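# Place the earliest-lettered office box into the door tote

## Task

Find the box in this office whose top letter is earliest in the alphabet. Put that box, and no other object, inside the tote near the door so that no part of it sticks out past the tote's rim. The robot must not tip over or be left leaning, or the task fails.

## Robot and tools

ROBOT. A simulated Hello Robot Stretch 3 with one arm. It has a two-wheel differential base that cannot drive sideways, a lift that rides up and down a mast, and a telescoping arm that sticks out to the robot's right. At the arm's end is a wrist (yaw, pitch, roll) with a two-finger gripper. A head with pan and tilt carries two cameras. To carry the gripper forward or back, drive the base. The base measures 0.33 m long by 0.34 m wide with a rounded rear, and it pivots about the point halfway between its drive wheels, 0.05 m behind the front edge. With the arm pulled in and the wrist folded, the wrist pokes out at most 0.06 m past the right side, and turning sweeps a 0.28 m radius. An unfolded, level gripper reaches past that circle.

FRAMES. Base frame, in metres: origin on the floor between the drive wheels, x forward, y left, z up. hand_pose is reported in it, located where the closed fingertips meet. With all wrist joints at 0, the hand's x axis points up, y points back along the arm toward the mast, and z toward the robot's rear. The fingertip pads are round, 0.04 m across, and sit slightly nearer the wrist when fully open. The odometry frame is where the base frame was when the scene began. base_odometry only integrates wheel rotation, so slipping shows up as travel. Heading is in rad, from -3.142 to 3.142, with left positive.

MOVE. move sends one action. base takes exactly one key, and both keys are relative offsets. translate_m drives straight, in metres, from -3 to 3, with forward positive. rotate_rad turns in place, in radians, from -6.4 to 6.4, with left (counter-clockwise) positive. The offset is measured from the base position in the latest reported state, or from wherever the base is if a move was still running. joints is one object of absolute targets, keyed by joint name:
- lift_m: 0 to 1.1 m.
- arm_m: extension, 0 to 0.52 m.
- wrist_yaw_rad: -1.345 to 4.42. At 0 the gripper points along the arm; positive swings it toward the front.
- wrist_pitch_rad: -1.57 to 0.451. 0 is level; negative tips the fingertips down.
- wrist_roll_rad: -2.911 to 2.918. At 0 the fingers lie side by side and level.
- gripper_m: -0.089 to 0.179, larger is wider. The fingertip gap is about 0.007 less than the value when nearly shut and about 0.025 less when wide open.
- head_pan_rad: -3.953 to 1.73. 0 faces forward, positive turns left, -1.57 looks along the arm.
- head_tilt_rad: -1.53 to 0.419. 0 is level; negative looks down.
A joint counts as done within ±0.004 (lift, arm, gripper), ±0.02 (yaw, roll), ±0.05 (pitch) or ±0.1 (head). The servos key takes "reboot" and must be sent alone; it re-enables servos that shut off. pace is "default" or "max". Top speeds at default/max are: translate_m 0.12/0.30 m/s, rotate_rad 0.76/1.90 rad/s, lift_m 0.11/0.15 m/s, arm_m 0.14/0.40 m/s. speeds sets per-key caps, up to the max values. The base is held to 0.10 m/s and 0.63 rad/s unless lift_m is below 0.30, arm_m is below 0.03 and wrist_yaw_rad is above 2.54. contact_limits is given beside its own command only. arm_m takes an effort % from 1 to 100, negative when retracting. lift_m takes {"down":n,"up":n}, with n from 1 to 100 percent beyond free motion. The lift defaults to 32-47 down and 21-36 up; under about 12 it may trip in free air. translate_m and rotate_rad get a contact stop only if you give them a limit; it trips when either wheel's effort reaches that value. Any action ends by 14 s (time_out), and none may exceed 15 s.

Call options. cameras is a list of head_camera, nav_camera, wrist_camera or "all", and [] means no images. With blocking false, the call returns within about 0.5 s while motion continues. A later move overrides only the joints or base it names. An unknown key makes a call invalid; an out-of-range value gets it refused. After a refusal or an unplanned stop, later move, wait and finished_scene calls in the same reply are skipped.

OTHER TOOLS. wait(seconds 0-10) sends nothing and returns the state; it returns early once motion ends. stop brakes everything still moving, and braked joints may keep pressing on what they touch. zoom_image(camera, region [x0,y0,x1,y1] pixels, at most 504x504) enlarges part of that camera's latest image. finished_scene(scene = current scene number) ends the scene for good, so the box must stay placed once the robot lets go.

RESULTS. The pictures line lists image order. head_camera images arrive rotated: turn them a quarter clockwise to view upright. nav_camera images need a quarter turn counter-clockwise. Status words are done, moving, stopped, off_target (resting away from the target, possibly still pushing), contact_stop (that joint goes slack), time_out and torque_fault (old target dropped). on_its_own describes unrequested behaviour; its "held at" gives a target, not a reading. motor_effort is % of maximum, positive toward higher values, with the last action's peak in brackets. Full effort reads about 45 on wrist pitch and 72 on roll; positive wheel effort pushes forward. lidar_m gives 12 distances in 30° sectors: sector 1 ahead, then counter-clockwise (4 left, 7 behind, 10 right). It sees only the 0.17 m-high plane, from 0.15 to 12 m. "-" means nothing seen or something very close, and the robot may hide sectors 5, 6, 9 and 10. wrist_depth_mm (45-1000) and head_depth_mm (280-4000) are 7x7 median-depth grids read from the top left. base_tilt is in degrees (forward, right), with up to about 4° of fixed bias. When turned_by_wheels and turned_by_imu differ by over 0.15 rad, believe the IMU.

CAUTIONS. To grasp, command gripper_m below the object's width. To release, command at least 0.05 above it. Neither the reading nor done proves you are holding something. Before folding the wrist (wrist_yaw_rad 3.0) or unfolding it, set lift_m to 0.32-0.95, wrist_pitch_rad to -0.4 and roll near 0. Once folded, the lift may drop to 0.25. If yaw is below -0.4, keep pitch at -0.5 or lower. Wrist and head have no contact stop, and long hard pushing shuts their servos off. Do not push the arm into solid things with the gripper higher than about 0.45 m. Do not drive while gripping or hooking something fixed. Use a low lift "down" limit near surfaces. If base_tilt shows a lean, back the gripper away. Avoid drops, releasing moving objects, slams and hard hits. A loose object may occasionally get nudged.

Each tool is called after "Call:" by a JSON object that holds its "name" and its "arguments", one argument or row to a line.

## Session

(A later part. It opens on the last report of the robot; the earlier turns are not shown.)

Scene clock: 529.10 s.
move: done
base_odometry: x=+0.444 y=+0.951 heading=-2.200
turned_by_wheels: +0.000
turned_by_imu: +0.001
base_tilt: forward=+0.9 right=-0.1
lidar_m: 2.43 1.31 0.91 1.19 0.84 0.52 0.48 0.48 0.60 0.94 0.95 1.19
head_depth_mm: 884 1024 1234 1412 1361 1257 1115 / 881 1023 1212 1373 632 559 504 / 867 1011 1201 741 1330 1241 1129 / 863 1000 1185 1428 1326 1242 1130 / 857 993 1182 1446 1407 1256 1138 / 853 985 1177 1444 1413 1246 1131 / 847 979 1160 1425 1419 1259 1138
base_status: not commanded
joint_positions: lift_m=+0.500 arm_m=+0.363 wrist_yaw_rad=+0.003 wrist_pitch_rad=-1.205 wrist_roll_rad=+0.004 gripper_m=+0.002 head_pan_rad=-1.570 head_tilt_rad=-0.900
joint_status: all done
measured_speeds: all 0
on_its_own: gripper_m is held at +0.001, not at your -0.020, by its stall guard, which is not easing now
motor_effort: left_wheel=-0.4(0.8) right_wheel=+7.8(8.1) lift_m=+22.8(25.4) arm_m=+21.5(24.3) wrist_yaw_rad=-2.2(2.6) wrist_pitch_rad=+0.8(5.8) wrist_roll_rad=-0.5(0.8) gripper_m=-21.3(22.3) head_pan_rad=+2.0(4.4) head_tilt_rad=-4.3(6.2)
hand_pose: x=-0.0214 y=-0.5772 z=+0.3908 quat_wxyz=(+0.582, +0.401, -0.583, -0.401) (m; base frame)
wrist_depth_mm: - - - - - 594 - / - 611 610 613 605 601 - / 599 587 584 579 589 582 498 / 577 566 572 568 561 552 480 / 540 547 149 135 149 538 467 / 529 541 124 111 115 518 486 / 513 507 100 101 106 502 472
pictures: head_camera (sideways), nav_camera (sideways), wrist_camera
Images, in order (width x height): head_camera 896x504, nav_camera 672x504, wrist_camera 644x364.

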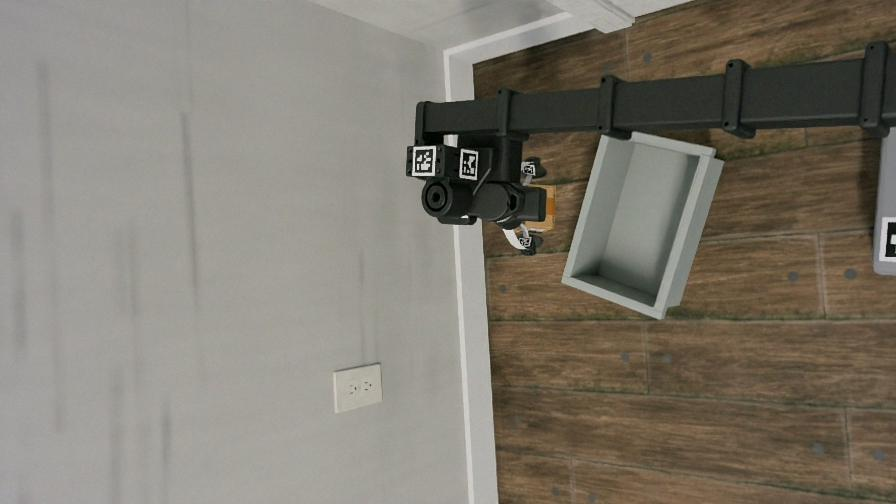

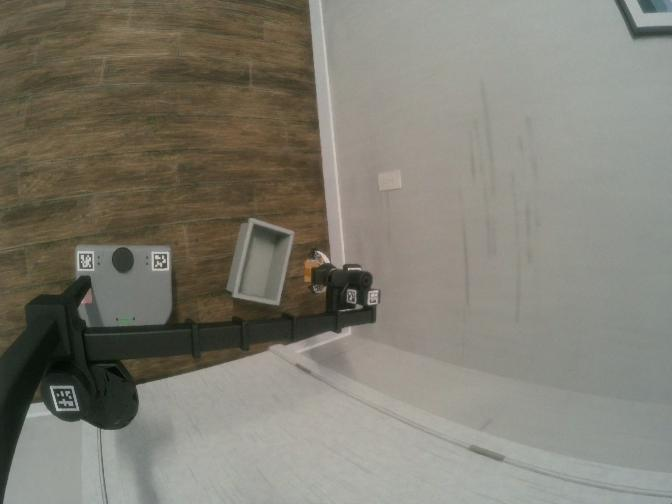

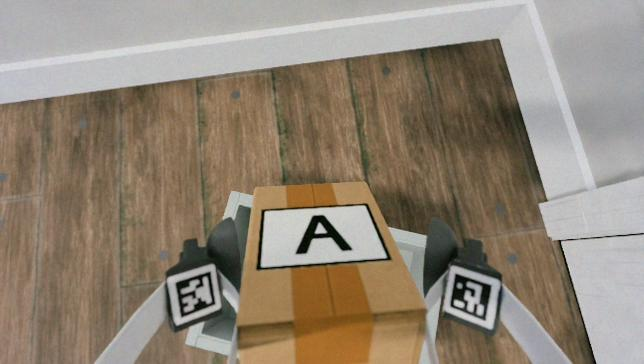

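Call:
{"name": "move", "arguments": {
  "base": {"translate_m": 0.016},
  "joints": {"arm_m": 0.345},
  "cameras": []
}}

Call:
{"name": "move", "arguments": {
  "joints": {"lift_m": 0.27},
  "cameras": ["head_camera", "wrist_camera"]
}}

Scene clock: 540.00 s.
move: done
base_odometry: x=+0.434 y=+0.938 heading=-2.200
turned_by_wheels: +0.000
turned_by_imu: +0.001
base_tilt: forward=+1.1 right=-0.1
lidar_m: 2.43 1.31 0.91 1.15 0.86 0.54 0.50 0.50 0.62 0.94 0.95 1.18
head_depth_mm: 878 1025 1226 1426 1383 1256 1114 / 873 1013 1211 1371 632 557 505 / 870 1009 1204 739 1317 1232 1131 / 862 996 1190 1459 1344 1242 1132 / 857 992 1179 1456 1414 1259 1133 / 849 981 1168 1445 1427 1267 1130 / 845 975 1159 1427 1417 1263 1136
base_status: done
joint_positions: lift_m=+0.500 arm_m=+0.345 wrist_yaw_rad=+0.003 wrist_pitch_rad=-1.205 wrist_roll_rad=+0.004 gripper_m=+0.002 head_pan_rad=-1.570 head_tilt_rad=-0.900
joint_status: all done
measured_speeds: all 0
on_its_own: gripper_m is held at +0.001, not at your -0.020, by its stall guard, which is not easing now
motor_effort: left_wheel=+2.0(7.7) right_wheel=+7.6(13.2) lift_m=+26.6(26.7) arm_m=-19.9(21.3) wrist_yaw_rad=-2.2(2.5) wrist_pitch_rad=+0.6(1.1) wrist_roll_rad=-0.7(0.8) gripper_m=-21.5(22.4) head_pan_rad=+2.8(3.7) head_tilt_rad=-3.7(5.2)
hand_pose: x=-0.0214 y=-0.5590 z=+0.3908 quat_wxyz=(+0.582, +0.401, -0.583, -0.401) (m; base frame)
wrist_depth_mm: - - - - 617 620 - / 603 611 609 604 599 600 - / 597 598 587 603 589 575 495 / 569 566 567 565 557 559 480 / 551 551 149 136 145 545 474 / 544 532 125 111 115 518 490 / 517 499 100 100 107 497 498
pictures: none
No camera images: "cameras" was empty.

Scene clock: 542.93 s.
move: done
base_odometry: x=+0.434 y=+0.938 heading=-2.200
turned_by_wheels: +0.000
turned_by_imu: +0.000
base_tilt: forward=+1.1 right=-0.1
lidar_m: 2.43 1.31 0.91 1.15 0.86 0.54 0.50 0.50 0.63 0.52 0.95 1.18
head_depth_mm: 880 1022 1229 1415 1389 1253 1127 / 874 1013 1207 1508 1416 1245 1105 / 870 1005 1201 1490 920 1221 1124 / 859 1006 1186 1465 1348 1230 1140 / 858 993 1181 1458 1417 1259 1133 / 851 984 1169 1440 1424 1268 1138 / 847 975 1164 1422 1423 1261 1143
base_status: not commanded
joint_positions: lift_m=+0.270 arm_m=+0.345 wrist_yaw_rad=+0.003 wrist_pitch_rad=-1.205 wrist_roll_rad=+0.004 gripper_m=+0.002 head_pan_rad=-1.570 head_tilt_rad=-0.900
joint_status: all done
measured_speeds: all 0
on_its_own: gripper_m is held at +0.001, not at your -0.020, by its stall guard, which is not easing now
motor_effort: left_wheel=+2.1(2.1) right_wheel=+7.6(8.0) lift_m=+21.3(26.1) arm_m=-19.0(20.4) wrist_yaw_rad=-2.0(2.7) wrist_pitch_rad=+0.7(1.1) wrist_roll_rad=-0.7(0.8) gripper_m=-21.3(22.6) head_pan_rad=+3.2(4.6) head_tilt_rad=-4.2(5.3)
hand_pose: x=-0.0214 y=-0.5590 z=+0.1608 quat_wxyz=(+0.582, +0.401, -0.583, -0.401) (m; base frame)
wrist_depth_mm: 382 380 379 377 376 375 369 / 370 367 363 363 360 358 358 / 355 351 251 349 348 343 344 / 341 333 288 223 246 336 331 / 328 212 147 136 144 266 317 / 320 201 125 111 115 120 310 / 308 120 100 101 105 115 298
pictures: head_camera (sideways), wrist_camera
Images, in order (width x height): head_camera 896x504, wrist_camera 644x364.

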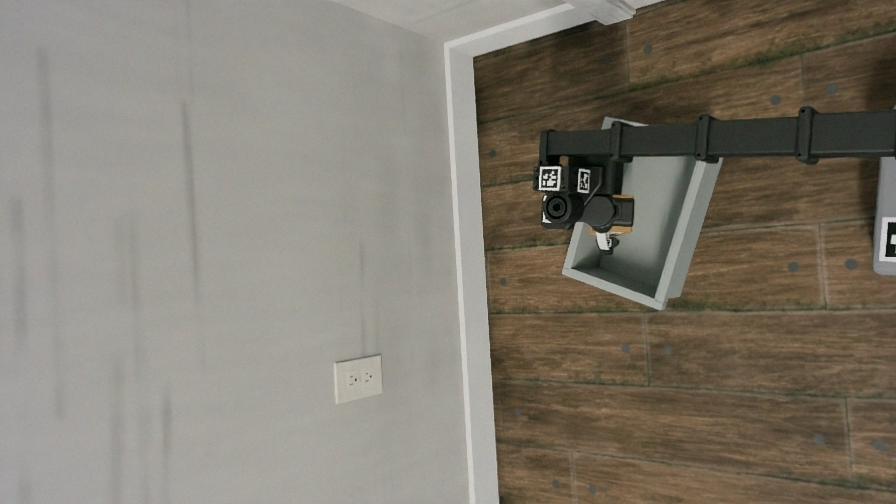

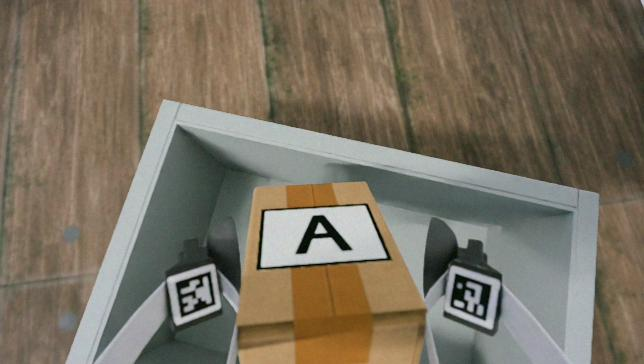

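Call:
{"name": "move", "arguments": {
  "joints": {"lift_m": 0.205},
  "speeds": {"lift_m": 0.04},
  "contact_limits": {"lift_m": {"down": 14}},
  "cameras": ["wrist_camera", "head_camera"]
}}

Scene clock: 559.27 s.
move: done
base_odometry: x=+0.434 y=+0.938 heading=-2.200
turned_by_wheels: +0.000
turned_by_imu: +0.001
base_tilt: forward=+0.9 right=-0.2
lidar_m: 2.42 1.31 0.91 1.16 0.86 0.54 0.50 0.50 0.62 0.94 0.95 1.19
head_depth_mm: 880 1024 1222 1426 1395 1250 1131 / 871 1015 1214 1492 1423 1239 1102 / 872 1004 1202 1495 976 1218 1109 / 856 996 1190 1466 1349 1237 1130 / 859 985 1179 1457 1411 1264 1134 / 852 978 1165 1441 1415 1257 1134 / 847 977 1156 1432 1417 1260 1139
base_status: not commanded
joint_positions: lift_m=+0.205 arm_m=+0.345 wrist_yaw_rad=+0.003 wrist_pitch_rad=-1.205 wrist_roll_rad=+0.004 gripper_m=+0.002 head_pan_rad=-1.570 head_tilt_rad=-0.900
joint_status: all done
measured_speeds: all 0
on_its_own: gripper_m is held at +0.001, not at your -0.020, by its stall guard, which is not easing now
motor_effort: left_wheel=+1.9(2.2) right_wheel=+7.2(8.2) lift_m=+21.9(24.4) arm_m=-17.4(18.3) wrist_yaw_rad=-2.0(2.5) wrist_pitch_rad=+0.8(1.3) wrist_roll_rad=-0.8(0.8) gripper_m=-21.2(22.6) head_pan_rad=+2.9(3.1) head_tilt_rad=-4.5(5.0)
contact_limits: lift_m down 14 (down: maximum 72; up: maximum 65)
hand_pose: x=-0.0214 y=-0.5590 z=+0.0958 quat_wxyz=(+0.582, +0.401, -0.583, -0.401) (m; base frame)
wrist_depth_mm: 307 305 302 306 303 302 300 / 295 166 296 295 289 289 291 / 159 195 211 185 164 279 279 / 151 - - 175 214 193 160 / - - 147 136 143 - - / - - 125 111 115 121 - / - 92 100 101 104 115 -
pictures: head_camera (sideways), wrist_camera
Images, in order (width x height): head_camera 896x504, wrist_camera 644x364.

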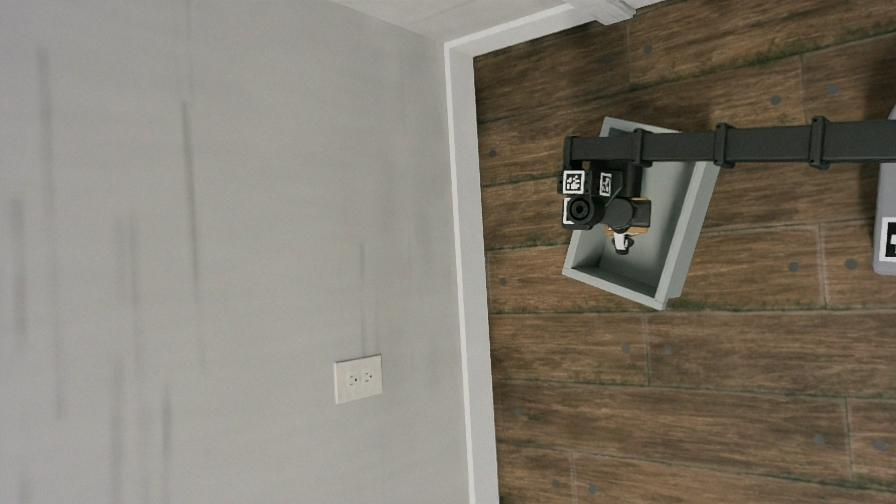

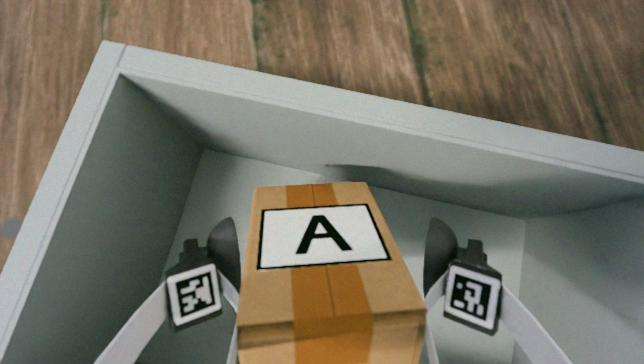

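Call:
{"name": "move", "arguments": {
  "joints": {"lift_m": 0.17},
  "speeds": {"lift_m": 0.025},
  "contact_limits": {"lift_m": {"down": 13}},
  "cameras": ["wrist_camera"]
}}

Scene clock: 563.47 s.
move: done
base_odometry: x=+0.434 y=+0.938 heading=-2.200
turned_by_wheels: +0.000
turned_by_imu: +0.001
base_tilt: forward=+0.9 right=-0.1
lidar_m: 2.42 1.32 0.91 1.14 0.86 0.54 0.50 0.50 0.62 0.94 0.95 1.19
head_depth_mm: 881 1019 1228 1418 1391 1255 1132 / 876 1018 1209 1504 1408 1239 1117 / 866 1008 1206 1503 1015 1191 1117 / 861 999 1185 1467 1363 1237 1134 / 856 988 1178 1457 1423 1258 1134 / 851 984 1166 1431 1407 1257 1142 / 845 973 1159 1422 1416 1253 1132
base_status: not commanded
joint_positions: lift_m=+0.170 arm_m=+0.345 wrist_yaw_rad=+0.003 wrist_pitch_rad=-1.205 wrist_roll_rad=+0.004 gripper_m=+0.002 head_pan_rad=-1.570 head_tilt_rad=-0.900
joint_status: all done
measured_speeds: all 0
on_its_own: gripper_m is held at +0.001, not at your -0.020, by its stall guard, which is not easing now
motor_effort: left_wheel=+1.8(2.1) right_wheel=+7.7(8.3) lift_m=+21.9(23.9) arm_m=-16.0(16.8) wrist_yaw_rad=-2.2(2.6) wrist_pitch_rad=+0.9(1.3) wrist_roll_rad=-0.8(0.8) gripper_m=-22.5(22.5) head_pan_rad=+1.6(3.0) head_tilt_rad=-3.6(4.7)
contact_limits: lift_m down 13 (down: maximum 72; up: maximum 65)
hand_pose: x=-0.0214 y=-0.5590 z=+0.0608 quat_wxyz=(+0.582, +0.401, -0.583, -0.401) (m; base frame)
wrist_depth_mm: 131 130 129 264 263 262 260 / - 158 142 127 124 253 251 / - - 200 181 154 131 118 / - - - 166 204 180 156 / - - 147 136 142 - - / - - 125 111 115 120 - / - 92 100 101 104 115 -
pictures: wrist_camera
Images, in order (width x height): wrist_camera 644x364.

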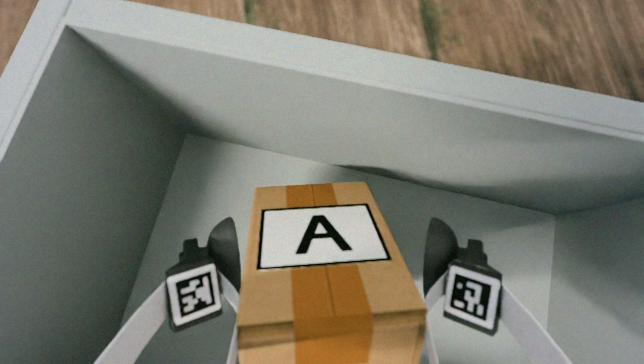

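Call:
{"name": "move", "arguments": {
  "joints": {"lift_m": 0.14},
  "speeds": {"lift_m": 0.025},
  "contact_limits": {"lift_m": {"down": 13}},
  "cameras": ["wrist_camera"]
}}

Scene clock: 566.63 s.
move: done
base_odometry: x=+0.434 y=+0.938 heading=-2.200
turned_by_wheels: +0.000
turned_by_imu: +0.000
base_tilt: forward=+1.0 right=-0.1
lidar_m: 2.43 1.31 0.91 1.15 0.86 0.54 0.50 0.50 0.62 0.94 0.95 1.18
head_depth_mm: 881 1025 1217 1419 1391 1252 1131 / 871 1010 1213 1505 1412 1243 1117 / 869 1008 1193 1506 1419 1153 1102 / 861 1001 1185 1476 1369 1238 1133 / 857 993 1176 1456 1416 1260 1131 / 850 985 1163 1443 1418 1258 1142 / 846 980 1156 1431 1419 1266 1133
base_status: not commanded
joint_positions: lift_m=+0.140 arm_m=+0.345 wrist_yaw_rad=+0.003 wrist_pitch_rad=-1.203 wrist_roll_rad=+0.003 gripper_m=+0.002 head_pan_rad=-1.570 head_tilt_rad=-0.900
joint_status: all done
measured_speeds: all 0
on_its_own: gripper_m is held at +0.001, not at your -0.020, by its stall guard, which is not easing now
motor_effort: left_wheel=+2.0(2.1) right_wheel=+7.9(8.0) lift_m=+19.6(24.3) arm_m=-14.8(15.4) wrist_yaw_rad=-1.7(2.5) wrist_pitch_rad=+0.4(1.3) wrist_roll_rad=-0.4(0.7) gripper_m=-21.6(22.7) head_pan_rad=+2.1(3.0) head_tilt_rad=-3.7(5.0)
contact_limits: lift_m down 13 (down: maximum 72; up: maximum 65)
hand_pose: x=-0.0214 y=-0.5596 z=+0.0309 quat_wxyz=(+0.583, +0.400, -0.583, -0.400) (m; base frame)
wrist_depth_mm: - 119 106 - 95 93 228 / - 160 140 126 112 100 91 / - - 190 178 152 129 116 / - - - 150 191 179 158 / - 196 147 126 145 195 194 / - 189 124 108 115 184 187 / - 121 100 100 111 178 -
pictures: wrist_camera
Images, in order (width x height): wrist_camera 644x364.

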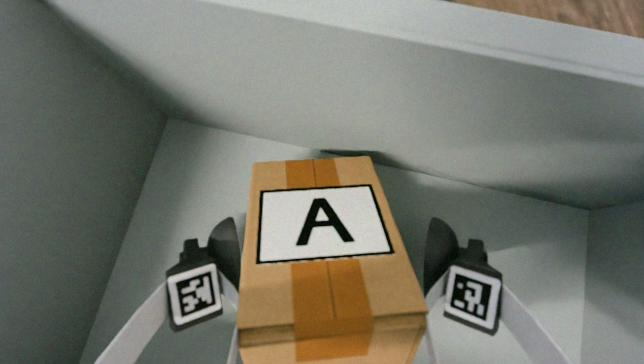

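Call:
{"name": "move", "arguments": {
  "joints": {"gripper_m": 0.12},
  "cameras": ["wrist_camera"]
}}

Call:
{"name": "move", "arguments": {
  "joints": {"lift_m": 0.45},
  "cameras": ["wrist_camera", "head_camera"]
}}

Scene clock: 570.50 s.
move: done
base_odometry: x=+0.434 y=+0.938 heading=-2.200
turned_by_wheels: +0.000
turned_by_imu: +0.001
base_tilt: forward=+1.1 right=-0.1
lidar_m: 2.43 1.31 0.91 1.15 0.86 0.54 0.50 0.50 0.62 0.94 0.95 1.18
head_depth_mm: 879 1020 1230 1424 1388 1273 1127 / 873 1015 1224 1495 1397 1233 1117 / 867 1000 1201 1492 1420 1154 1102 / 861 997 1188 1467 1369 1236 1141 / 853 983 1181 1454 1422 1260 1137 / 847 984 1170 1442 1410 1261 1135 / 847 979 1155 1425 1405 1258 1142
base_status: not commanded
joint_positions: lift_m=+0.140 arm_m=+0.345 wrist_yaw_rad=+0.002 wrist_pitch_rad=-1.203 wrist_roll_rad=+0.003 gripper_m=+0.120 head_pan_rad=-1.570 head_tilt_rad=-0.900
joint_status: all done
measured_speeds: all 0
motor_effort: left_wheel=+1.9(2.1) right_wheel=+7.7(8.1) lift_m=+26.0(27.2) arm_m=-12.8(14.0) wrist_yaw_rad=-1.8(2.1) wrist_pitch_rad=+0.6(0.7) wrist_roll_rad=-0.2(0.5) gripper_m=+0.3(85.0) head_pan_rad=+2.1(3.6) head_tilt_rad=-2.6(4.5)
contact_limits: lift_m down 13 (down: maximum 72; up: maximum 65)
hand_pose: x=-0.0215 y=-0.5596 z=+0.0309 quat_wxyz=(+0.583, +0.400, -0.583, -0.401) (m; base frame)
wrist_depth_mm: - 121 106 97 94 93 229 / - 160 141 126 112 101 91 / - - 192 178 153 130 116 / - - - 150 193 180 159 / - 196 155 146 194 194 192 / - 123 188 141 141 125 186 / - 126 183 136 138 179 96
pictures: wrist_camera
Images, in order (width x height): wrist_camera 644x364.

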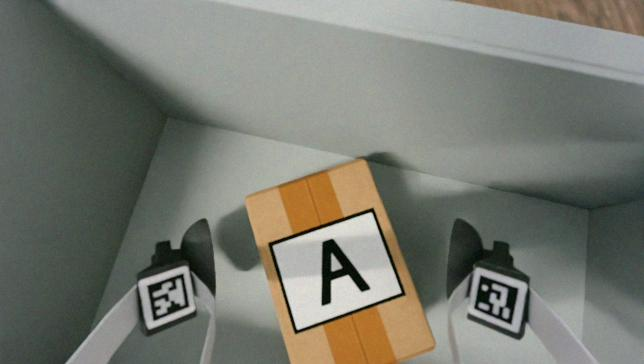

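Scene clock: 574.17 s.
move: done
base_odometry: x=+0.434 y=+0.938 heading=-2.200
turned_by_wheels: +0.000
turned_by_imu: +0.001
base_tilt: forward=+0.9 right=-0.2
lidar_m: 2.43 1.31 0.91 1.15 0.86 0.54 0.50 0.50 0.62 0.94 0.95 1.18
head_depth_mm: 878 1026 1231 1429 1382 1250 1132 / 875 1016 1212 1418 700 619 545 / 865 1004 1203 1356 1265 1239 1134 / 862 1002 1190 1463 1368 1231 1134 / 860 989 1172 1460 1425 1259 1138 / 850 983 1167 1449 1419 1265 1134 / 844 977 1150 1422 1415 1265 1136
base_status: not commanded
joint_positions: lift_m=+0.450 arm_m=+0.345 wrist_yaw_rad=+0.002 wrist_pitch_rad=-1.203 wrist_roll_rad=+0.003 gripper_m=+0.120 head_pan_rad=-1.570 head_tilt_rad=-0.900
joint_status: all done
measured_speeds: all 0
motor_effort: left_wheel=+1.8(2.1) right_wheel=+7.9(8.2) lift_m=+30.3(32.3) arm_m=-11.7(13.3) wrist_yaw_rad=-1.6(2.1) wrist_pitch_rad=+0.0(0.8) wrist_roll_rad=-0.2(0.5) gripper_m=+0.3(1.0) head_pan_rad=+2.4(3.3) head_tilt_rad=-3.7(4.3)
hand_pose: x=-0.0215 y=-0.5596 z=+0.3409 quat_wxyz=(+0.583, +0.400, -0.583, -0.401) (m; base frame)
wrist_depth_mm: - - - 576 577 580 481 / 562 555 562 554 556 544 484 / 549 542 539 542 537 524 480 / 529 510 516 520 511 510 487 / 502 505 391 442 - 494 480 / 478 123 - 443 - 125 472 / 471 455 404 379 - 129 451
pictures: head_camera (sideways), wrist_camera
Images, in order (width x height): head_camera 896x504, wrist_camera 644x364.

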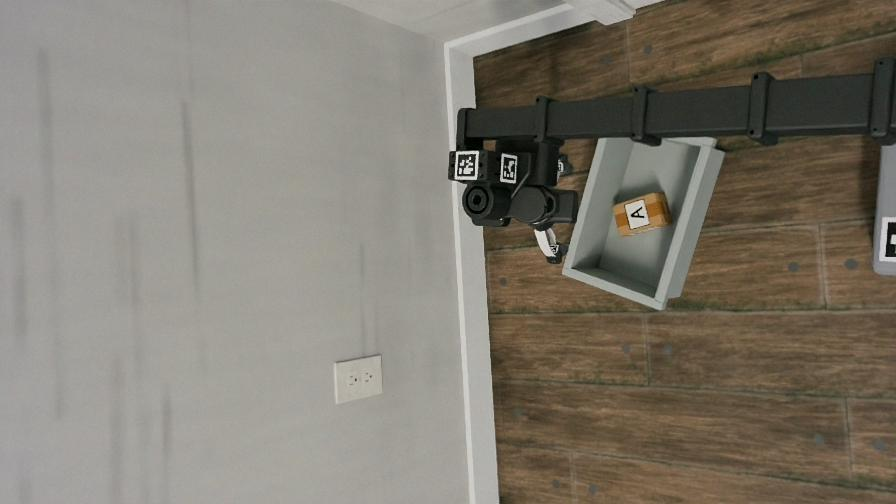

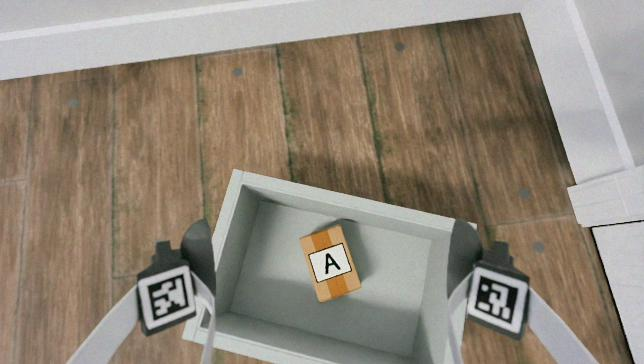

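Call:
{"name": "finished_scene", "arguments": {
  "scene": 1
}}

The scene is finished: the task was done.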